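# Loop hair tie around charger and its wound cable

## Task

Place the hair tie squarely around the charger together with the cable wrapped on it, well away from both ends of the charger. Every turn of cable that was wrapped on the charger at the start must still be wrapped on it at the end, with no loose hanging cable, and the tie must press every turn against the charger's two broad faces. At the end the charger must rest on the desk, lying flat on one of its broad faces.

## Robot and tools

Robot: two six-joint arms, left_arm and right_arm, each with a two-finger gripper. Joints from base outward: waist, shoulder, elbow (straight at 0), forearm roll, wrist pitch, wrist roll. The real bases sit near left_arm (-0.079, +0.439, 0) m and right_arm (+0.028, -0.716, 0) m, each turned only slightly about z.

Frames: the scene frame has its origin at table-top height midway between the nominal bases, +z up, +x out over the table, and left_arm on the +y side (this is not the image left). Each arm reports its gripper pose, velocities and Hand target in its own base frame, and all offsets are along that arm's base axes, with turns made about the Hand target position. Fixed cameras and the table use the scene frame. On the gripper, +z points along the fingers and the fingers open and close along y. end_effector_position is the point between closed pads; fingertips stick out about 33 mm past it at gaps up to 40 mm, only about 9 mm when fully open.

Fingers can fold. Grip with the outer quarter of the pads for a true squeeze; deeper toward the palm a thin part may slip or be held loosely, a wide one squeezed too hard. Fingers jabbed tip-first into a surface fold easily unless fully closed, so contact may hardly show.

The 18-number row (used by execute_actions and move): one flat list for both arms, always 18 numbers in [-1, 1]. Numbers 1-9 are left_arm: dx, dy, dz, rx, ry, rz, then gripper position, force_limit, speed; numbers 10-18 are the same for right_arm. dx..rz are an offset, not a pose, counted from that arm's Hand target at the start of the action or move, in the arm's base axes; 1.0 = 0.6 m for dx, dy, dz and 180 degrees for the rotation vector rx, ry, rz. Position is absolute: +1 fully open (140 mm), about -0.8 pads touching, -1 closes until blocked. force_limit -1 is gentle (about 14 N), +1 firm (about 58 N); faster closing (speed -1 about 30 mm/s, 0 about 140, +1 about 250) grips harder. Both start at +1. Repeat an arm's last gripper numbers to leave it unchanged; all zeros for the pose holds its Hand target.

execute_actions(actions, cameras): actions is a list of actions; each action is a list of up to 15 rows, one per 1/30 s step, the last row held to fill 15 steps. Every row counts from the start-of-action pose, and the next action starts from the new Hand target, so the same offset repeated keeps moving. An empty actions list returns images and full state. cameras: list of names, ["all"], or [].

move(target, speed, blend, stop_force, zero, blocking, cameras): straight-line paths toward each arm's offset from its Hand target. target is one row or up to 15 rows, each counted from the same starting Hand targets. speed in m/s, 0.002 to 2 (default 0.25), one value or one per target. blend in metres rounds corners in a list; 0 stops at each. stop_force in N, 10 to 80, ends an arm's path when it feels that much push along its motion; use it only slowly and with no wrist turn, leave it out when backing off a contact. zero (default true) re-zeroes force before the move. blocking=false returns early (not with stop_force). No collision avoidance; keep paths clear of each arm's own base. The result adds a move: line such as done, off_target, moving, held or fault, and limits such as paced or held.

wait(seconds 0-10): lets time pass. stop(): brakes a running move. zoom_image(camera, region [x0,y0,x1,y1] pixels, at most 504 each side) on cam_head_left, cam_head_right, cam_high, cam_left_wrist or cam_right_wrist (all 672x504). clear_fault(arm): clears a reported torque or force fault on left_arm or right_arm. finished_scene(scene): ends the scene with that scene's number; irreversible, so call it only when the charger lies flat and wrapped.

The controller clips each step to 70 mm and 16 degrees from the measured pose; grippers often settle short, so send the remaining gap as an offset. Results: Hand target (basis for next offsets), end_effector_position and quat, Joint velocities (may say within noise), Joint torques, External joint torques, Flange force (gripper axes, includes held weight, noisy), Tool commands, object_status (0 moving, 1 blocked opening, 2 blocked closing = likely holding, 3 at target or pads met), position_measured in counts (3 open, 139 about 60 mm, 230 pads touching).

Avoid: anything leaving the table or dropping far, fast hits, pressing past firm contact (stiff arms fault), forces of 144 N on an arm or joint torque limits (elbow 140, wrist joints 39.6 N m), the grippers squeezing or bumping each other, and long stretched or loaded holds that heat motors (MOTOR HOT, then an over-temperature stop). After a fault, release any grip holding the arm, then clear_fault.

Each tool is called after ">>>" as a command line: name --argument value for each argument, lists and objects as JSON in quotes; but a table of rows of numbers goes row by row, as --pt "numbers of a row", without its own name.

## Session

>>> execute_actions --actions '[]'

Scene clock: 0.00 s.
left_arm: end_effector_position=(+0.7292, -0.6401, +0.3415) position_measured=3 object_status=3 end_effector_quat_wxyz=(-0.070, +0.866, +0.484, +0.105) | right_arm: end_effector_position=(+0.6943, +0.1468, +0.1253) position_measured=3 object_status=3 end_effector_quat_wxyz=(+0.577, -0.520, -0.520, -0.356)
Joint positions: left_arm=[-0.837 0.787 0.652 0.243 1.787 -0.243] | right_arm=[-0.268 0.791 1.677 1.12 1.809 -0.74]
Joint velocities: within noise
Joint torques (N m): no reading
External joint torques (N m): no reading
Flange force (N): no reading
Hand target: left_arm +0.7292, -0.6401, +0.3415; -0.070, +0.866, +0.484, +0.105 | right_arm +0.6943, +0.1468, +0.1253; +0.577, -0.520, -0.520, -0.356
Tool commands: left_gripper/position=+1.0 left_gripper/force_limit=+1.0 left_gripper/speed=+1.0 right_gripper/position=+1.0 right_gripper/force_limit=+1.0 right_gripper/speed=+1.0

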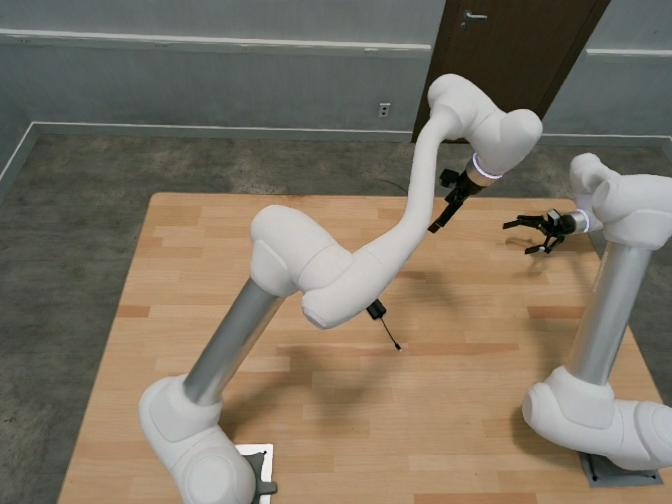

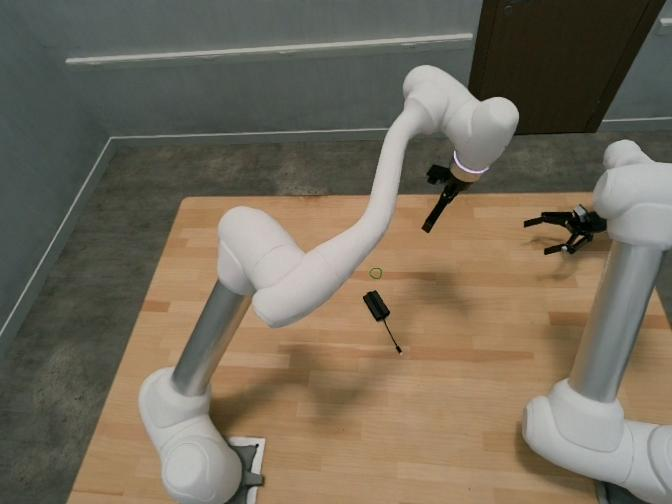

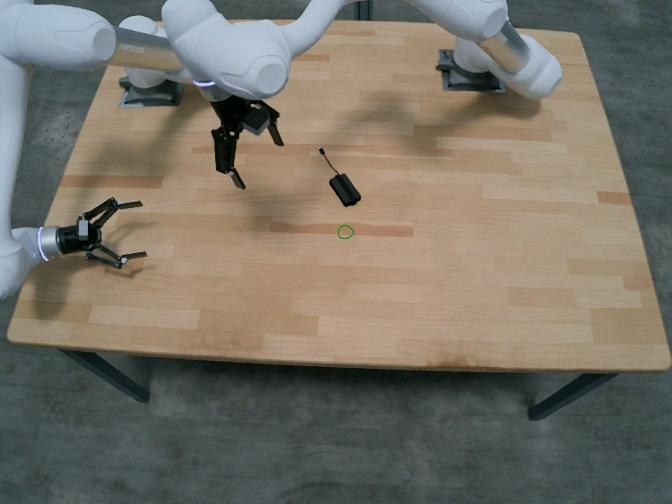

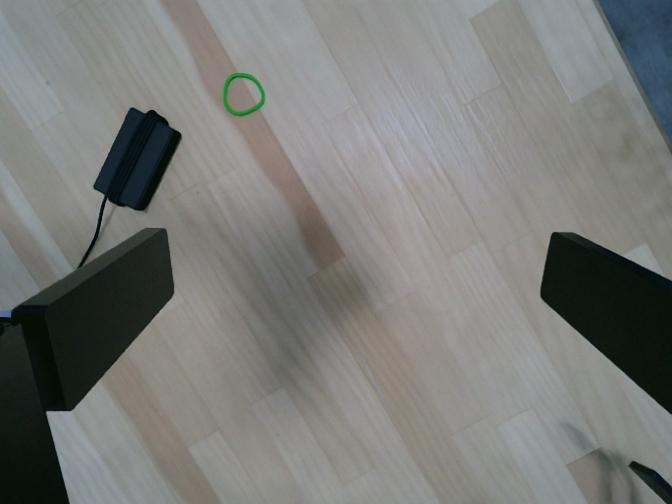

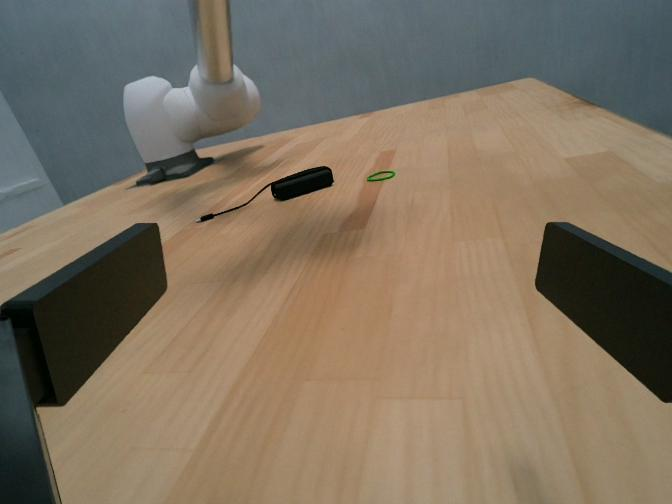

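>>> move --target '[-0.065,0.333,0.014,-0.0467,0.07,-0.3227,1,1,1,-0.143,0.42,0.34,0.034,-0.0705,-0.0705,1,1,1]' --speed 0.3 --cameras '["cam_left_wrist","cam_high","cam_head_left"]'

>>> zoom_image --camera "cam_left_wrist" --region '[200, 50, 550, 450]'

Scene clock: 16.30 s.
left_arm: end_effector_position=(+0.6902, -0.4404, +0.3499) position_measured=3 object_status=3 end_effector_quat_wxyz=(+0.000, +1.000, +0.000, +0.000) | right_arm: end_effector_position=(+0.6086, +0.3987, +0.3292) position_measured=3 object_status=3 end_effector_quat_wxyz=(+0.500, -0.500, -0.500, -0.500)
Joint positions: left_arm=[-0.61 0.432 1.198 0 1.511 0.961] | right_arm=[0.052 0.368 2.006 1.608 1.535 -0.803]
Joint torques (N m): left_arm=[-0.98 -87.38 -40.9 4.3 0.18 0.33] | right_arm=[-2.01 -72.19 -32.31 2.18 1.7 -0.28]
External joint torques (N m): left_arm=[1.41 1.12 -1.41 0.07 -0.23 -0.33] | right_arm=[2.05 2.02 -0.38 -0.39 0.26 0.28]
Flange force (N): left_arm=[5.2 1.8 -1.8] | right_arm=[-1.8 3.3 2.9]
Hand target: left_arm +0.6902, -0.4403, +0.3499; +0.000, +1.000, +0.000, +0.000 | right_arm +0.6085, +0.3988, +0.3293; +0.500, -0.500, -0.500, -0.500
Off the commanded pose: left_arm 0.000 m, 0 deg | right_arm 0.000 m, 0 deg.
move: done
Images, in order (width x height): cam_head_left 672x504, cam_high 672x504, cam_left_wrist 672x504.

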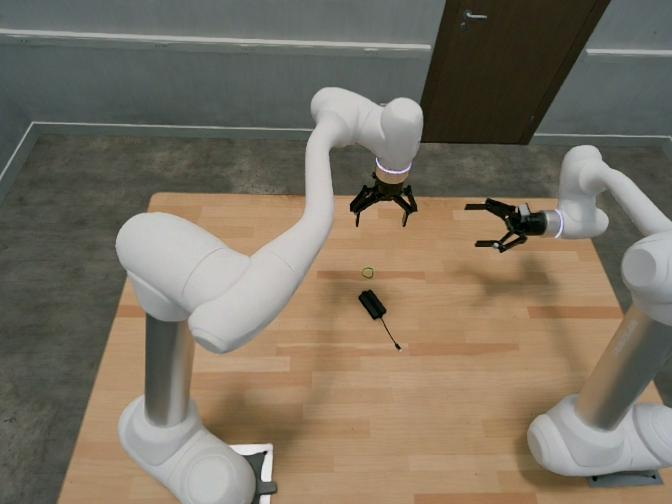

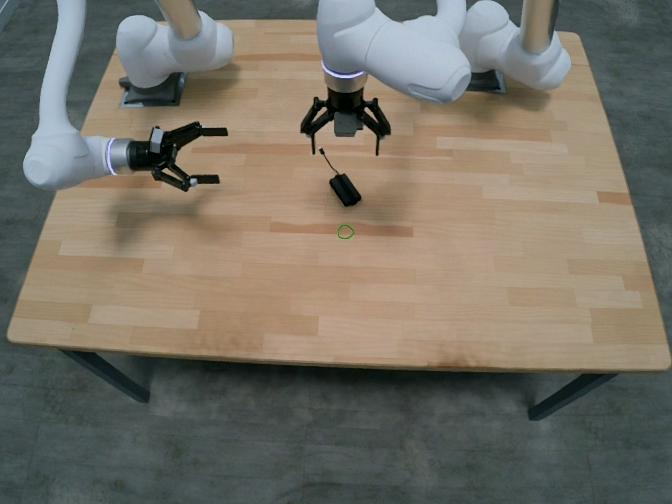

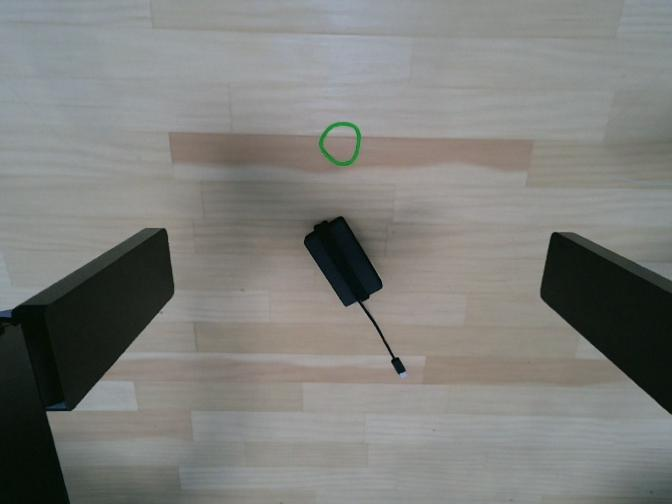

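Scaled by 1.260.

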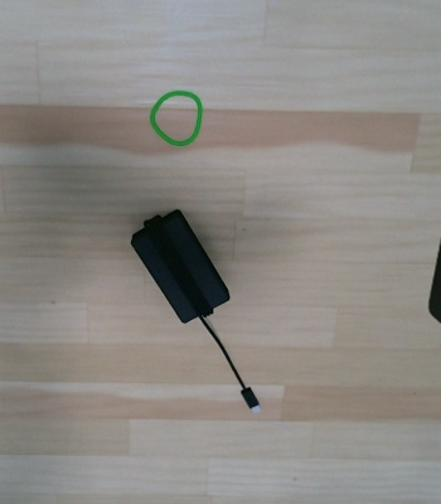

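>>> move --pt "0.035 -0.03 -0.3 0 0 0 -0.44 0 0 0 0 0 0 0 0 1 1 1" --pt "0.035 -0.03 -0.483 0 0 0 -0.44 0 0 0 0 0 0 0 0 1 1 1" --speed '[0.25,0.1]' --cameras '["cam_left_wrist","cam_head_right","cam_high"]'

>>> zoom_image --camera "cam_left_wrist" --region '[220, 150, 450, 330]'

>>> zoom_image --camera "cam_high" --region '[300, 180, 400, 260]'

Scene clock: 26.17 s.
left_arm: end_effector_position=(+0.7113, -0.4584, +0.0602) position_measured=185 object_status=3 end_effector_quat_wxyz=(+0.000, +1.000, +0.000, +0.000) | right_arm: end_effector_position=(+0.6085, +0.3988, +0.3293) position_measured=3 object_status=3 end_effector_quat_wxyz=(+0.500, -0.500, -0.500, -0.500)
Joint positions: left_arm=[-0.613 0.609 1.462 0 1.07 0.958] | right_arm=[0.052 0.367 2.006 1.608 1.535 -0.803]
Joint torques (N m): left_arm=[-1.19 -98 -36.02 3.76 0.17 0.28] | right_arm=[-1.93 -72.5 -32.28 2.22 1.71 -0.29]
External joint torques (N m): left_arm=[1.44 0.86 -1.2 0.09 -0.22 -0.28] | right_arm=[1.77 1.89 -0.58 -0.41 0.26 0.29]
Flange force (N): left_arm=[4.1 1.0 0.2] | right_arm=[-1.5 3.6 2.5]
Hand target: left_arm +0.7112, -0.4583, +0.0601; +0.000, +1.000, +0.000, +0.000 | right_arm +0.6085, +0.3988, +0.3293; +0.500, -0.500, -0.500, -0.500
Off the commanded pose: left_arm 0.000 m, 0 deg | right_arm 0.000 m, 0 deg.
move: done
Images, in order (width x height): cam_head_right 672x504, cam_high 672x504, cam_left_wrist 672x504.

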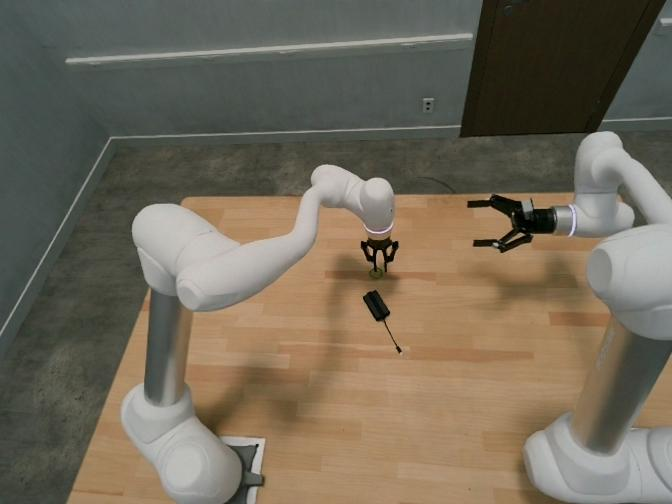

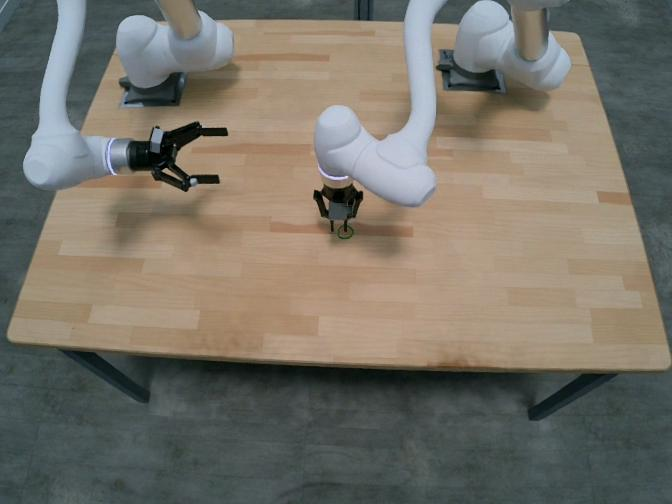

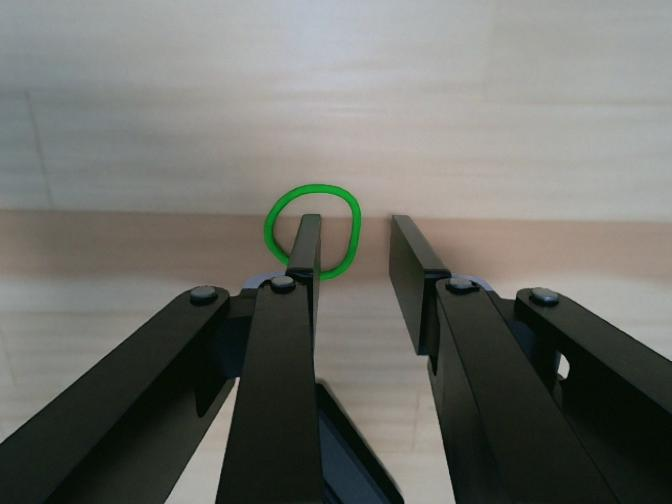

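Scaled by 2.191.

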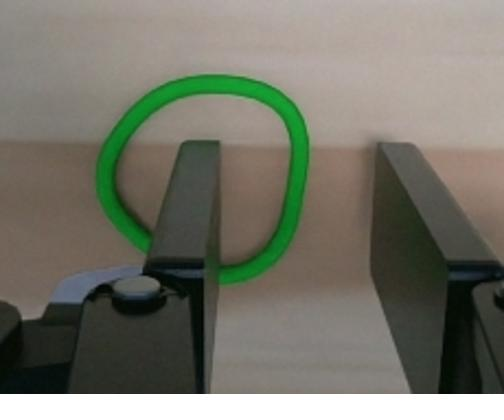

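Scaled by 5.040.

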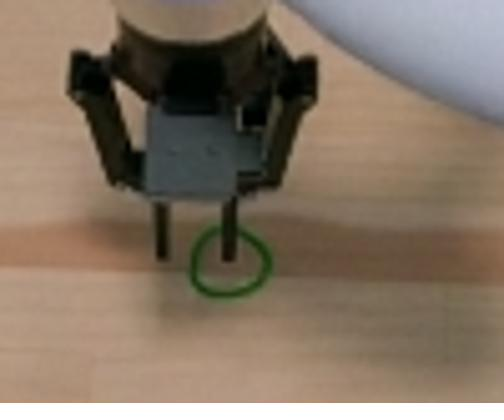

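>>> move --pt "-0.004 0 -0.041 0 0 0 -0.44 0 -1 0 0 0 0 0 0 1 1 1" --pt "-0.004 0 -0.041 0 0 0 -1 -0.3 -1 0 0 0 0 0 0 1 1 1" --speed 0.04

>>> move --target '[0,0,0.08,0,0,0,-1,-0.3,-1,0,0,0,0,0,0,1,1,1]' --speed 0.05 --cameras '["cam_left_wrist"]'

>>> zoom_image --camera "cam_left_wrist" --region '[220, 150, 450, 330]'

Scene clock: 32.93 s.
left_arm: end_effector_position=(+0.7088, -0.4583, +0.0355) position_measured=226 object_status=0 end_effector_quat_wxyz=(+0.000, +1.000, +0.000, +0.000) | right_arm: end_effector_position=(+0.6085, +0.3988, +0.3293) position_measured=3 object_status=3 end_effector_quat_wxyz=(+0.500, -0.500, -0.500, -0.500)
Joint positions: left_arm=[-0.615 0.626 1.483 0 1.031 0.956] | right_arm=[0.052 0.367 2.006 1.608 1.535 -0.803]
Joint torques (N m): left_arm=[-1.29 -98.4 -34.98 3.62 0.18 0.33] | right_arm=[-2.19 -72.64 -32.24 2.19 1.72 -0.29]
External joint torques (N m): left_arm=[1.57 0.59 -1.44 0.15 -0.22 -0.33] | right_arm=[2.34 2.5 -0.42 -0.42 0.25 0.28]
Flange force (N): left_arm=[4.3 1.0 -0.1] | right_arm=[-2.4 3.9 3.5]
Hand target: left_arm +0.7088, -0.4583, +0.0355; +0.000, +1.000, +0.000, +0.000 | right_arm +0.6085, +0.3988, +0.3293; +0.500, -0.500, -0.500, -0.500
Off the commanded pose: left_arm 0.000 m, 0 deg | right_arm 0.000 m, 0 deg.
move: done

Scene clock: 34.17 s.
left_arm: end_effector_position=(+0.7088, -0.4583, +0.0835) position_measured=226 object_status=2 end_effector_quat_wxyz=(+0.000, +1.000, +0.000, +0.000) | right_arm: end_effector_position=(+0.6085, +0.3988, +0.3293) position_measured=3 object_status=3 end_effector_quat_wxyz=(+0.500, -0.500, -0.500, -0.500)
Joint positions: left_arm=[-0.615 0.589 1.45 0 1.102 0.956] | right_arm=[0.052 0.367 2.006 1.608 1.535 -0.803]
Joint torques (N m): left_arm=[-1.18 -96.63 -36.43 3.8 0.18 0.32] | right_arm=[-2.03 -72.66 -32.26 2.21 1.69 -0.3]
External joint torques (N m): left_arm=[0.99 0.9 -1.4 0.1 -0.23 -0.32] | right_arm=[1.96 2.19 -0.5 -0.41 0.29 0.29]
Flange force (N): left_arm=[4.2 1.8 -0.1] | right_arm=[-2.0 3.8 2.8]
Hand target: left_arm +0.7088, -0.4583, +0.0835; +0.000, +1.000, +0.000, +0.000 | right_arm +0.6085, +0.3988, +0.3293; +0.500, -0.500, -0.500, -0.500
Off the commanded pose: left_arm 0.000 m, 0 deg | right_arm 0.000 m, 0 deg.
move: done
Images, in order (width x height): cam_left_wrist 672x504.

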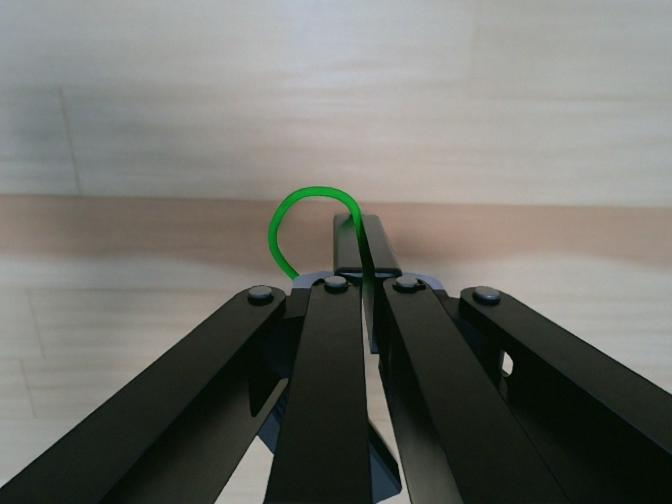

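Scaled by 2.191.

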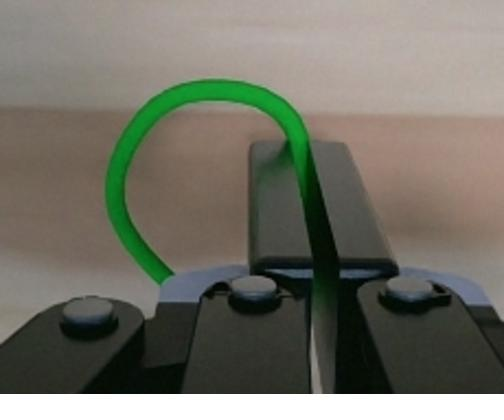

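>>> move --pt "0 0.05 0.3 0 0 0 -1 -0.3 -1 0 0 0 0 0 0 -0.9 1 1" --pt "-0.02 0.222 0.444 -0.5 0 0 -1 -0.3 -1 0.013 0.537 0.0035 0 0.5 0 -0.9 1 1" --speed 0.3 --blend '[0.05,0]' --cameras '["cam_left_wrist","cam_right_wrist","cam_high","cam_head_left"]'

>>> zoom_image --camera "cam_left_wrist" --region '[230, 50, 430, 320]'

>>> zoom_image --camera "cam_right_wrist" --region '[230, 50, 430, 320]'

>>> zoom_image --camera "cam_high" --region '[340, 120, 420, 180]'

>>> zoom_image --camera "cam_head_left" --region '[310, 180, 390, 240]'

Scene clock: 45.83 s.
left_arm: end_effector_position=(+0.6968, -0.3251, +0.3500) position_measured=226 object_status=2 end_effector_quat_wxyz=(+0.707, +0.707, +0.000, +0.000) | right_arm: end_effector_position=(+0.6164, +0.7209, +0.3314) position_measured=235 object_status=3 end_effector_quat_wxyz=(+0.707, -0.707, +0.000, +0.000)
Joint positions: left_arm=[-0.039 0.449 1.824 -1.597 1.541 2.274] | right_arm=[0.515 0.509 1.767 1.923 1.187 0.795]
Joint torques (N m): left_arm=[-1.4 -77 -28.64 -2.43 1.94 0.36] | right_arm=[-2.11 -90.26 -35.78 1.03 1.72 -0.35]
External joint torques (N m): left_arm=[1.33 2.2 -0.98 0.2 -0.14 -0.31] | right_arm=[2.22 3.11 -0.47 -0.35 0.24 0.3]
Flange force (N): left_arm=[5.2 -1.3 -2.0] | right_arm=[3.3 2.5 4.8]
Hand target: left_arm +0.6968, -0.3251, +0.3499; +0.707, +0.707, +0.000, +0.000 | right_arm +0.6163, +0.7210, +0.3314; +0.707, -0.707, +0.000, +0.000
Off the commanded pose: left_arm 0.000 m, 0 deg | right_arm 0.000 m, 0 deg.
move: done; blend cut to 0 m at target 1
Images, in order (width x height): cam_head_left 672x504, cam_high 672x504, cam_left_wrist 672x504, cam_right_wrist 672x504.

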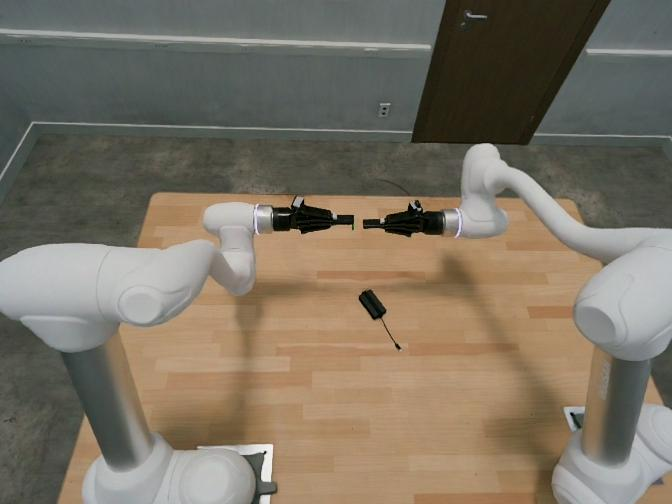

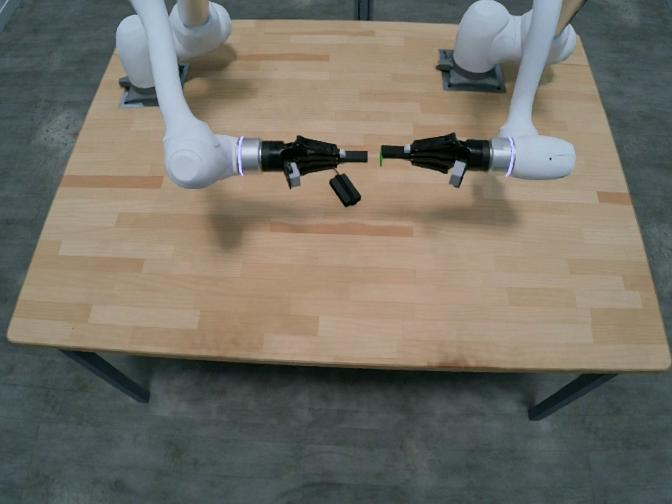

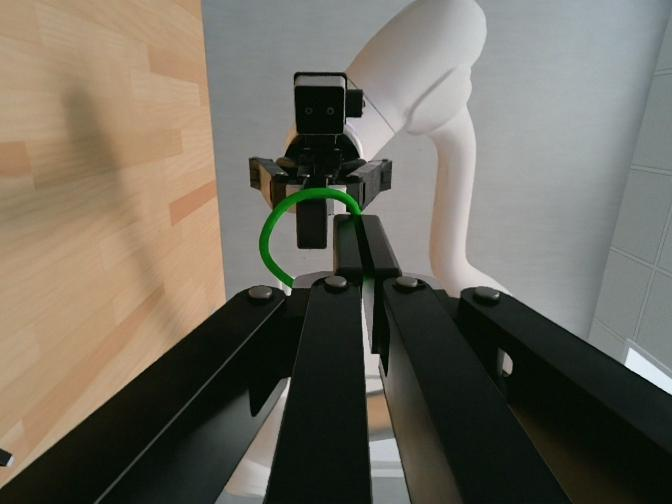

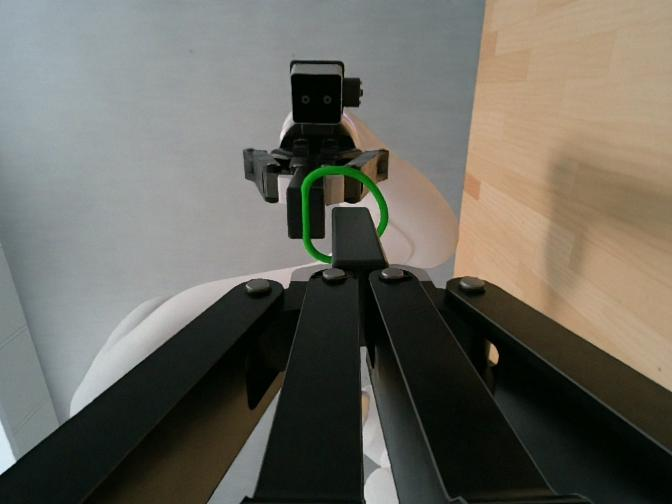

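Scaled by 1.867.

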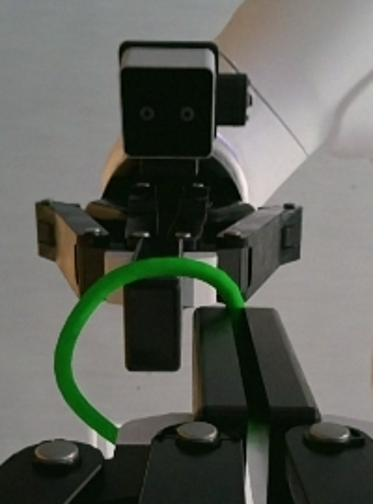

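Scaled by 1.867.

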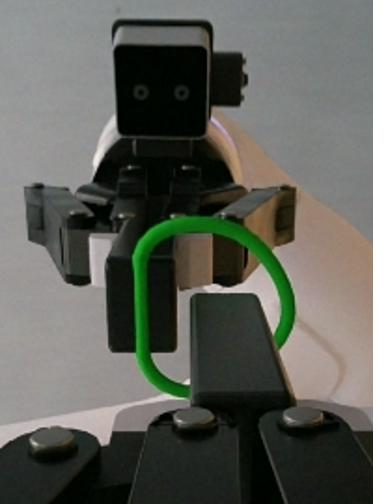

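Scaled by 6.300.

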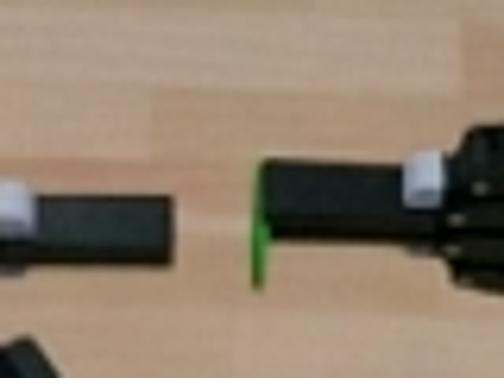

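Scaled by 6.300.

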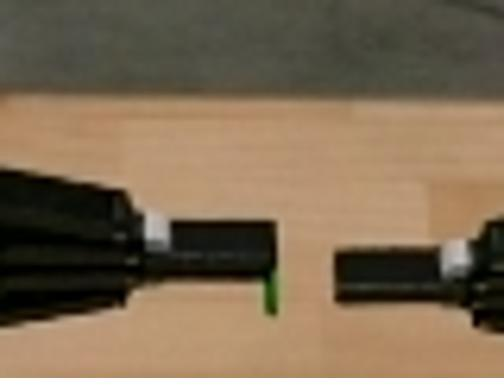

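>>> move --pt "0 0 0 0 0 0 -1 -0.3 -1 0 0.045 0 0 0 0 -0.9 1 1" --pt "0 0 0 0 0 0 -1 -0.3 -1 0 0.075 0 0 0 0 -0.9 1 1" --speed '[0.06,0.025]' --cameras '["cam_left_wrist","cam_high","cam_head_left"]'

>>> zoom_image --camera "cam_left_wrist" --region '[230, 50, 430, 320]'

>>> zoom_image --camera "cam_high" --region '[340, 120, 420, 180]'

>>> zoom_image --camera "cam_head_left" --region '[310, 180, 390, 240]'

Scene clock: 52.37 s.
left_arm: end_effector_position=(+0.6968, -0.3251, +0.3499) position_measured=226 object_status=2 end_effector_quat_wxyz=(+0.707, +0.707, +0.000, +0.000) | right_arm: end_effector_position=(+0.6164, +0.7659, +0.3314) position_measured=235 object_status=3 end_effector_quat_wxyz=(+0.707, -0.707, +0.000, +0.000)
Joint positions: left_arm=[-0.039 0.449 1.824 -1.597 1.541 2.274] | right_arm=[0.567 0.541 1.713 1.953 1.141 0.803]
Joint torques (N m): left_arm=[-1.57 -76.85 -28.58 -2.45 1.96 0.37] | right_arm=[-2.2 -93.96 -36.41 0.91 1.68 -0.34]
External joint torques (N m): left_arm=[1.48 1.82 -1.08 0.22 -0.15 -0.32] | right_arm=[2.26 3.26 -0.46 -0.37 0.27 0.3]
Flange force (N): left_arm=[4.9 -0.8 -2.2] | right_arm=[3.3 2.6 5.0]
Hand target: left_arm +0.6968, -0.3251, +0.3499; +0.707, +0.707, +0.000, +0.000 | right_arm +0.6163, +0.7660, +0.3314; +0.707, -0.707, +0.000, +0.000
Off the commanded pose: left_arm 0.000 m, 0 deg | right_arm 0.000 m, 0 deg.
move: done
Images, in order (width x height): cam_head_left 672x504, cam_high 672x504, cam_left_wrist 672x504.

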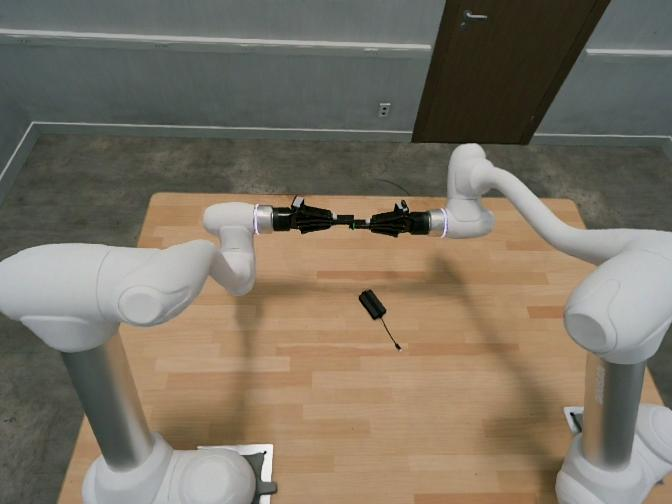

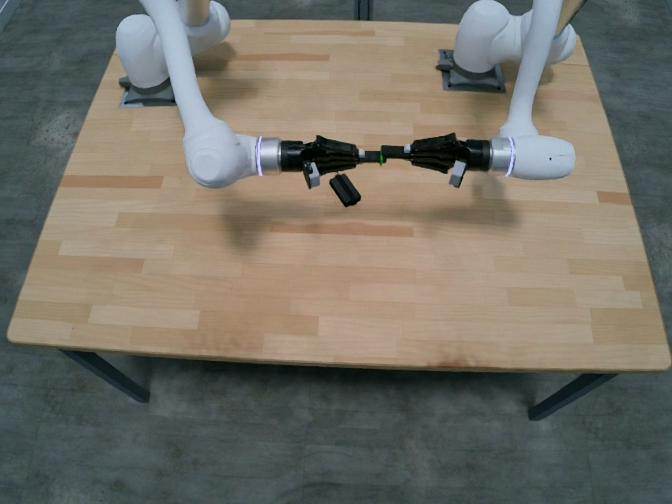

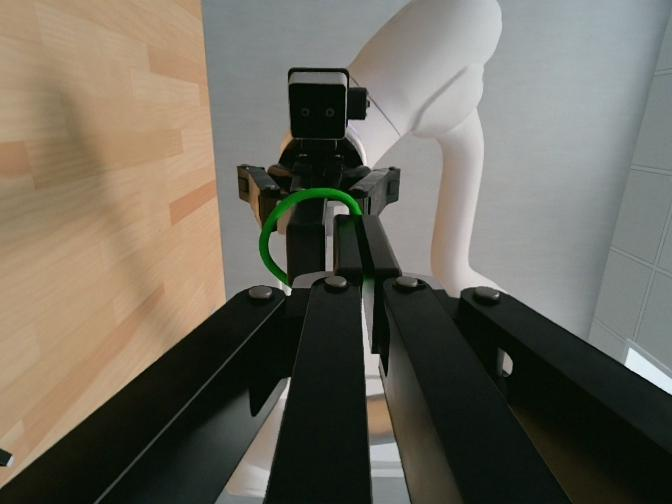

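Scaled by 1.867.

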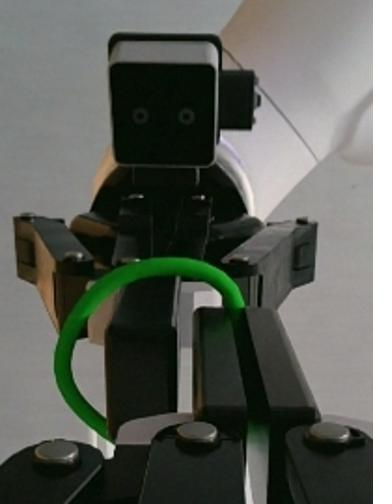

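Scaled by 6.300.

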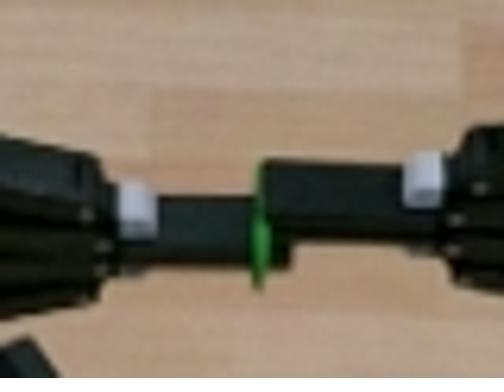

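Scaled by 6.300.

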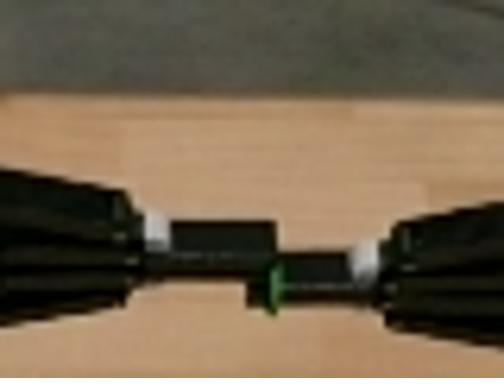

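>>> move --pt "0 0 0 0 0 0 -1 -0.3 -1 0 0 -0.005 0 0 0 -0.9 1 -1" --pt "0 0 0 0 0 0 -0.67 -0.3 -1 0 0 -0.005 0 0 0 -0.9 1 -1" --pt "0 0.1 0 0 0 0 -0.67 -0.3 -1 0 0 -0.005 0 0 0 -0.9 1 -1" --speed '[0.02,0.02,0.05]' --cameras '["cam_high","cam_head_left"]'

>>> zoom_image --camera "cam_high" --region '[340, 120, 420, 180]'

>>> zoom_image --camera "cam_head_left" --region '[310, 180, 390, 240]'

Scene clock: 58.90 s.
left_arm: end_effector_position=(+0.6968, -0.2651, +0.3499) position_measured=213 object_status=3 end_effector_quat_wxyz=(+0.707, +0.707, +0.000, +0.000) | right_arm: end_effector_position=(+0.6163, +0.7660, +0.3284) position_measured=235 object_status=3 end_effector_quat_wxyz=(+0.707, -0.707, +0.000, +0.000)
Joint positions: left_arm=[0.047 0.453 1.817 -1.541 1.607 2.271] | right_arm=[0.567 0.544 1.715 1.955 1.143 0.798]
Joint torques (N m): left_arm=[-1.28 -76.97 -28.34 -2.23 1.93 0.37] | right_arm=[-2.02 -93.94 -36.37 0.92 1.73 -0.37]
External joint torques (N m): left_arm=[1.34 1.66 -1.16 0.17 -0.13 -0.32] | right_arm=[1.92 3.17 -0.45 -0.38 0.22 0.32]
Flange force (N): left_arm=[4.7 -0.6 -2.4] | right_arm=[3.4 2.4 4.6]
Hand target: left_arm +0.6968, -0.2651, +0.3499; +0.707, +0.707, +0.000, +0.000 | right_arm +0.6163, +0.7660, +0.3284; +0.707, -0.707, +0.000, +0.000
Off the commanded pose: left_arm 0.000 m, 0 deg | right_arm 0.000 m, 0 deg.
move: done
Images, in order (width x height): cam_head_left 672x504, cam_high 672x504.

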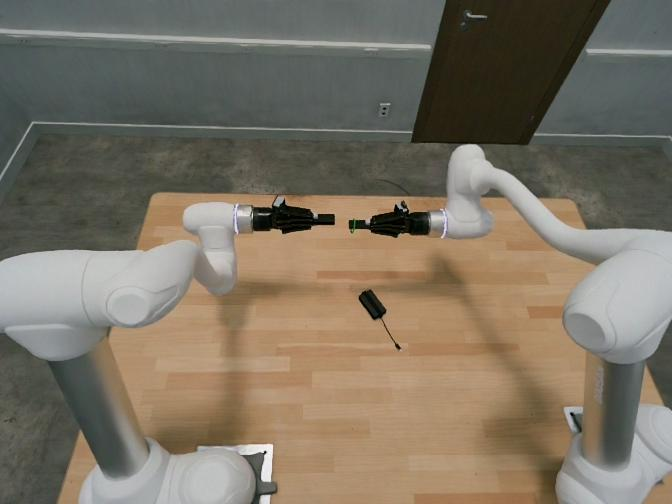

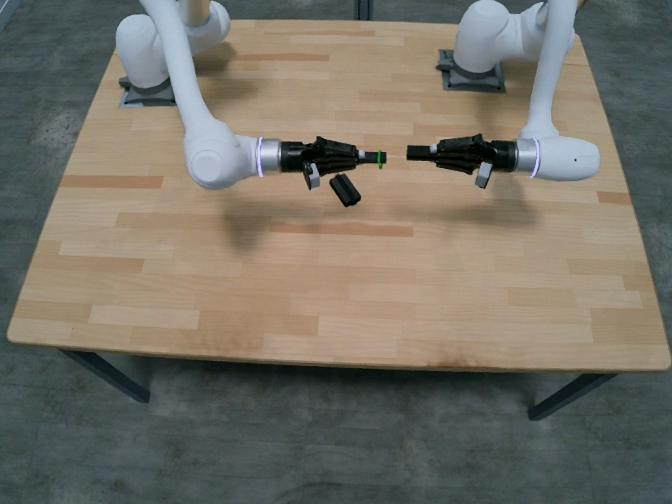

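Scaled by 6.300.

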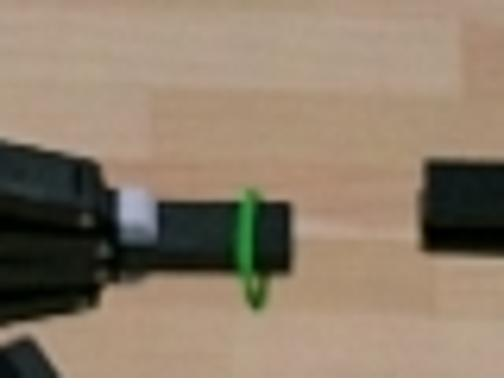

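Scaled by 6.300.

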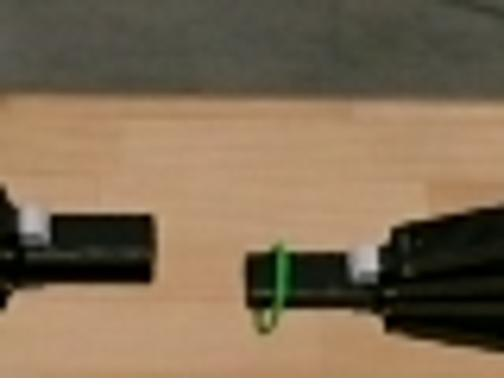

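>>> move --target '[0,0,0,0,0,0,-0.67,-0.3,-1,0,0,0,0,0,0,-0.3,1,-1]' --speed 0.06 --cameras '["cam_right_wrist"]'

>>> move --pt "0 0 0 0 0 0 -0.67 -0.3 -1 -0.013 -0.593 0.05 0 -0.5 0 -0.3 1 -1" --pt "-0.243 -0.323 -0.217 0.488 0.126 0.126 1 -0.3 1 -0.013 -0.593 0.05 0 -0.5 0 -0.3 1 -1" --speed 0.25 --cameras '["all"]'

>>> zoom_image --camera "cam_left_wrist" --region '[200, 0, 500, 380]'

Scene clock: 68.47 s.
left_arm: end_effector_position=(+0.6968, -0.2651, +0.3499) position_measured=213 object_status=3 end_effector_quat_wxyz=(+0.707, +0.707, +0.000, +0.000) | right_arm: end_effector_position=(+0.6163, +0.7660, +0.3284) position_measured=167 object_status=0 end_effector_quat_wxyz=(+0.707, -0.707, +0.000, +0.000)
Joint positions: left_arm=[0.047 0.453 1.817 -1.541 1.607 2.271] | right_arm=[0.567 0.544 1.715 1.955 1.143 0.798]
Joint torques (N m): left_arm=[-1.2 -76.56 -28.39 -2.23 1.97 0.34] | right_arm=[-2.02 -94.13 -36.31 0.91 1.71 -0.32]
External joint torques (N m): left_arm=[1.28 1.39 -1.07 0.21 -0.16 -0.29] | right_arm=[1.85 3.38 -0.42 -0.36 0.24 0.28]
Flange force (N): left_arm=[4.1 -0.4 -2.2] | right_arm=[3.6 2.8 4.6]
Hand target: left_arm +0.6968, -0.2651, +0.3499; +0.707, +0.707, +0.000, +0.000 | right_arm +0.6163, +0.7660, +0.3284; +0.707, -0.707, +0.000, +0.000
Off the commanded pose: left_arm 0.000 m, 0 deg | right_arm 0.000 m, 0 deg.
move: done
Images, in order (width x height): cam_right_wrist 672x504.

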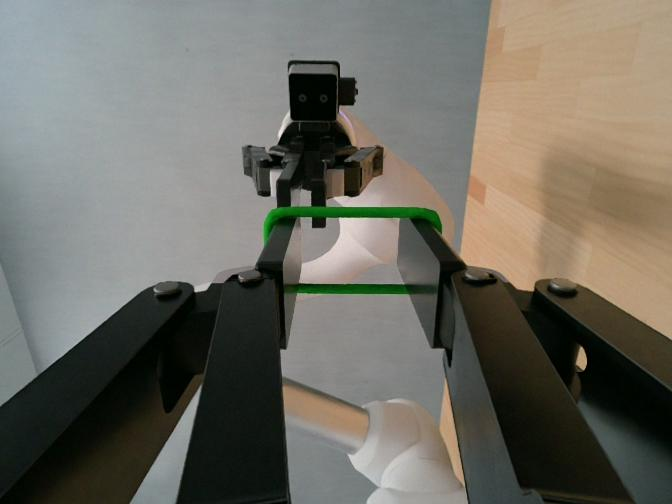

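Scene clock: 76.30 s.
left_arm: end_effector_position=(+0.5510, -0.4589, +0.2197) position_measured=3 object_status=0 end_effector_quat_wxyz=(+0.001, +0.968, +0.250, +0.000) | right_arm: end_effector_position=(+0.6085, +0.4102, +0.3584) position_measured=167 object_status=3 end_effector_quat_wxyz=(+0.500, -0.500, -0.500, -0.500)
Joint positions: left_arm=[-0.742 0.312 1.607 -0.001 1.222 0.323] | right_arm=[0.071 0.333 1.985 1.619 1.519 -0.749]
Joint torques (N m): left_arm=[-1.24 -73.32 -38.58 4.06 0.2 0.36] | right_arm=[-1.97 -70.66 -33.84 2.31 1.64 -0.28]
External joint torques (N m): left_arm=[1.55 1.79 -1.1 0.07 -0.22 -0.36] | right_arm=[1.87 2.35 -0.43 -0.4 0.26 0.28]
Flange force (N): left_arm=[3.3 4.0 0.1] | right_arm=[-2.0 3.9 2.8]
Hand target: left_arm +0.5510, -0.4589, +0.2197; +0.001, +0.968, +0.250, +0.000 | right_arm +0.6085, +0.4102, +0.3584; +0.500, -0.500, -0.500, -0.500
Off the commanded pose: left_arm 0.000 m, 0 deg | right_arm 0.000 m, 0 deg.
move: done

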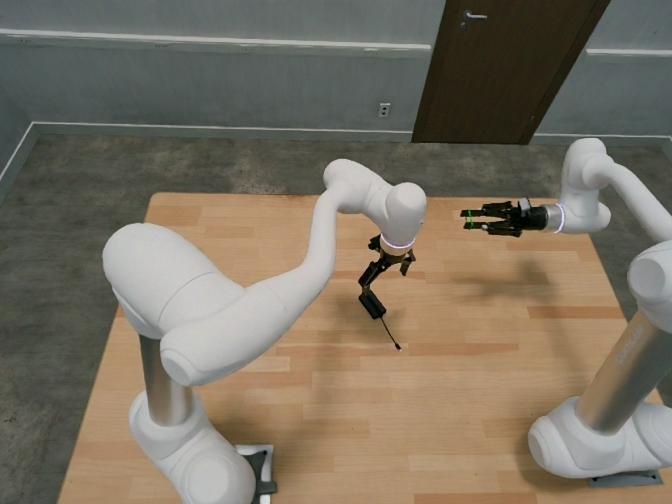

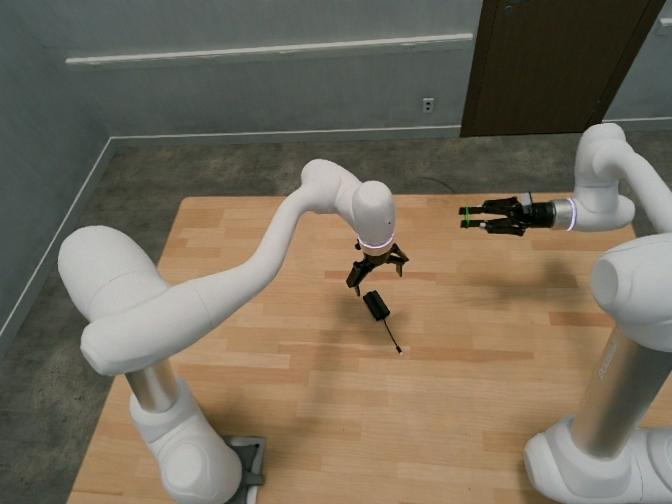

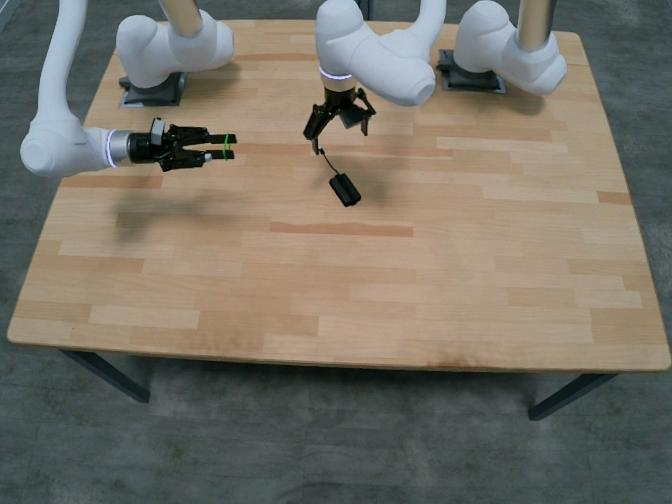

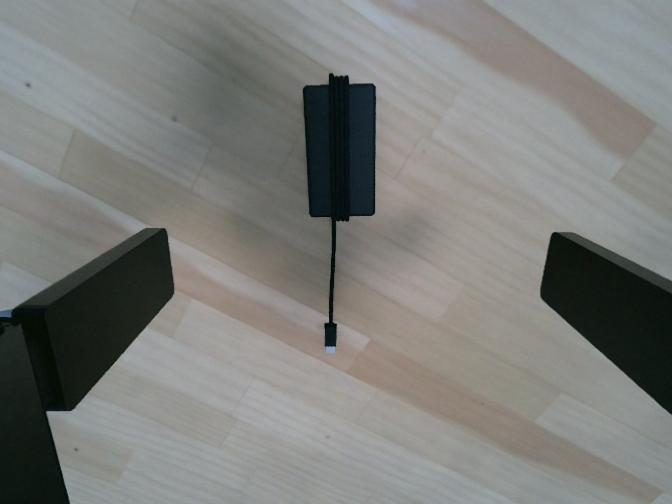

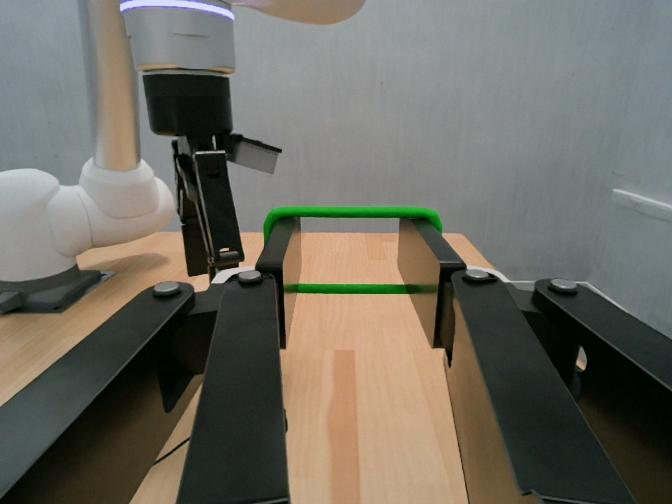

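Scaled by 1.326.

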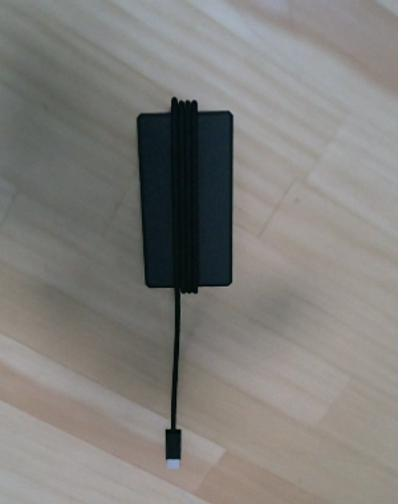

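>>> move --pt "-0.0287 -0.0102 -0.15 0 0 0.006 0.05 0 1 0 0 0 0 0 0 -0.3 1 -1" --pt "-0.0287 -0.0102 -0.2895 0 0 0.006 0.05 0 1 0 0 0 0 0 0 -0.3 1 -1" --speed 0.15 --cameras '["cam_left_wrist"]'

Scene clock: 85.63 s.
left_arm: end_effector_position=(+0.5338, -0.4651, +0.0461) position_measured=123 object_status=3 end_effector_quat_wxyz=(+0.001, +0.966, +0.259, +0.000) | right_arm: end_effector_position=(+0.6085, +0.4102, +0.3584) position_measured=167 object_status=3 end_effector_quat_wxyz=(+0.500, -0.500, -0.500, -0.500)
Joint positions: left_arm=[-0.765 0.433 1.784 -0.001 0.923 0.282] | right_arm=[0.071 0.333 1.985 1.619 1.519 -0.749]
Joint torques (N m): left_arm=[-1.24 -79.86 -32.74 3.39 0.24 0.3] | right_arm=[-2.24 -70.72 -33.81 2.32 1.66 -0.27]
External joint torques (N m): left_arm=[1.37 2.21 -1.04 0.12 -0.26 -0.3] | right_arm=[2.3 2.26 -0.38 -0.43 0.25 0.27]
Flange force (N): left_arm=[3.0 4.2 1.9] | right_arm=[-1.9 3.6 3.4]
Hand target: left_arm +0.5338, -0.4651, +0.0460; +0.001, +0.966, +0.259, +0.000 | right_arm +0.6085, +0.4102, +0.3584; +0.500, -0.500, -0.500, -0.500
Off the commanded pose: left_arm 0.000 m, 0 deg | right_arm 0.000 m, 0 deg.
move: done
Images, in order (width x height): cam_left_wrist 672x504.

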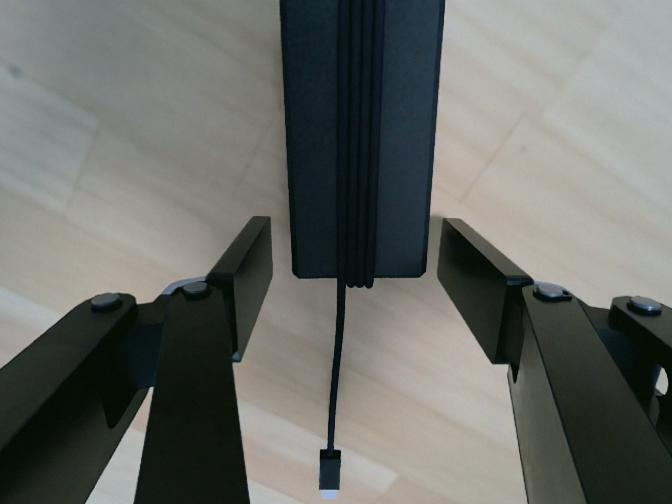

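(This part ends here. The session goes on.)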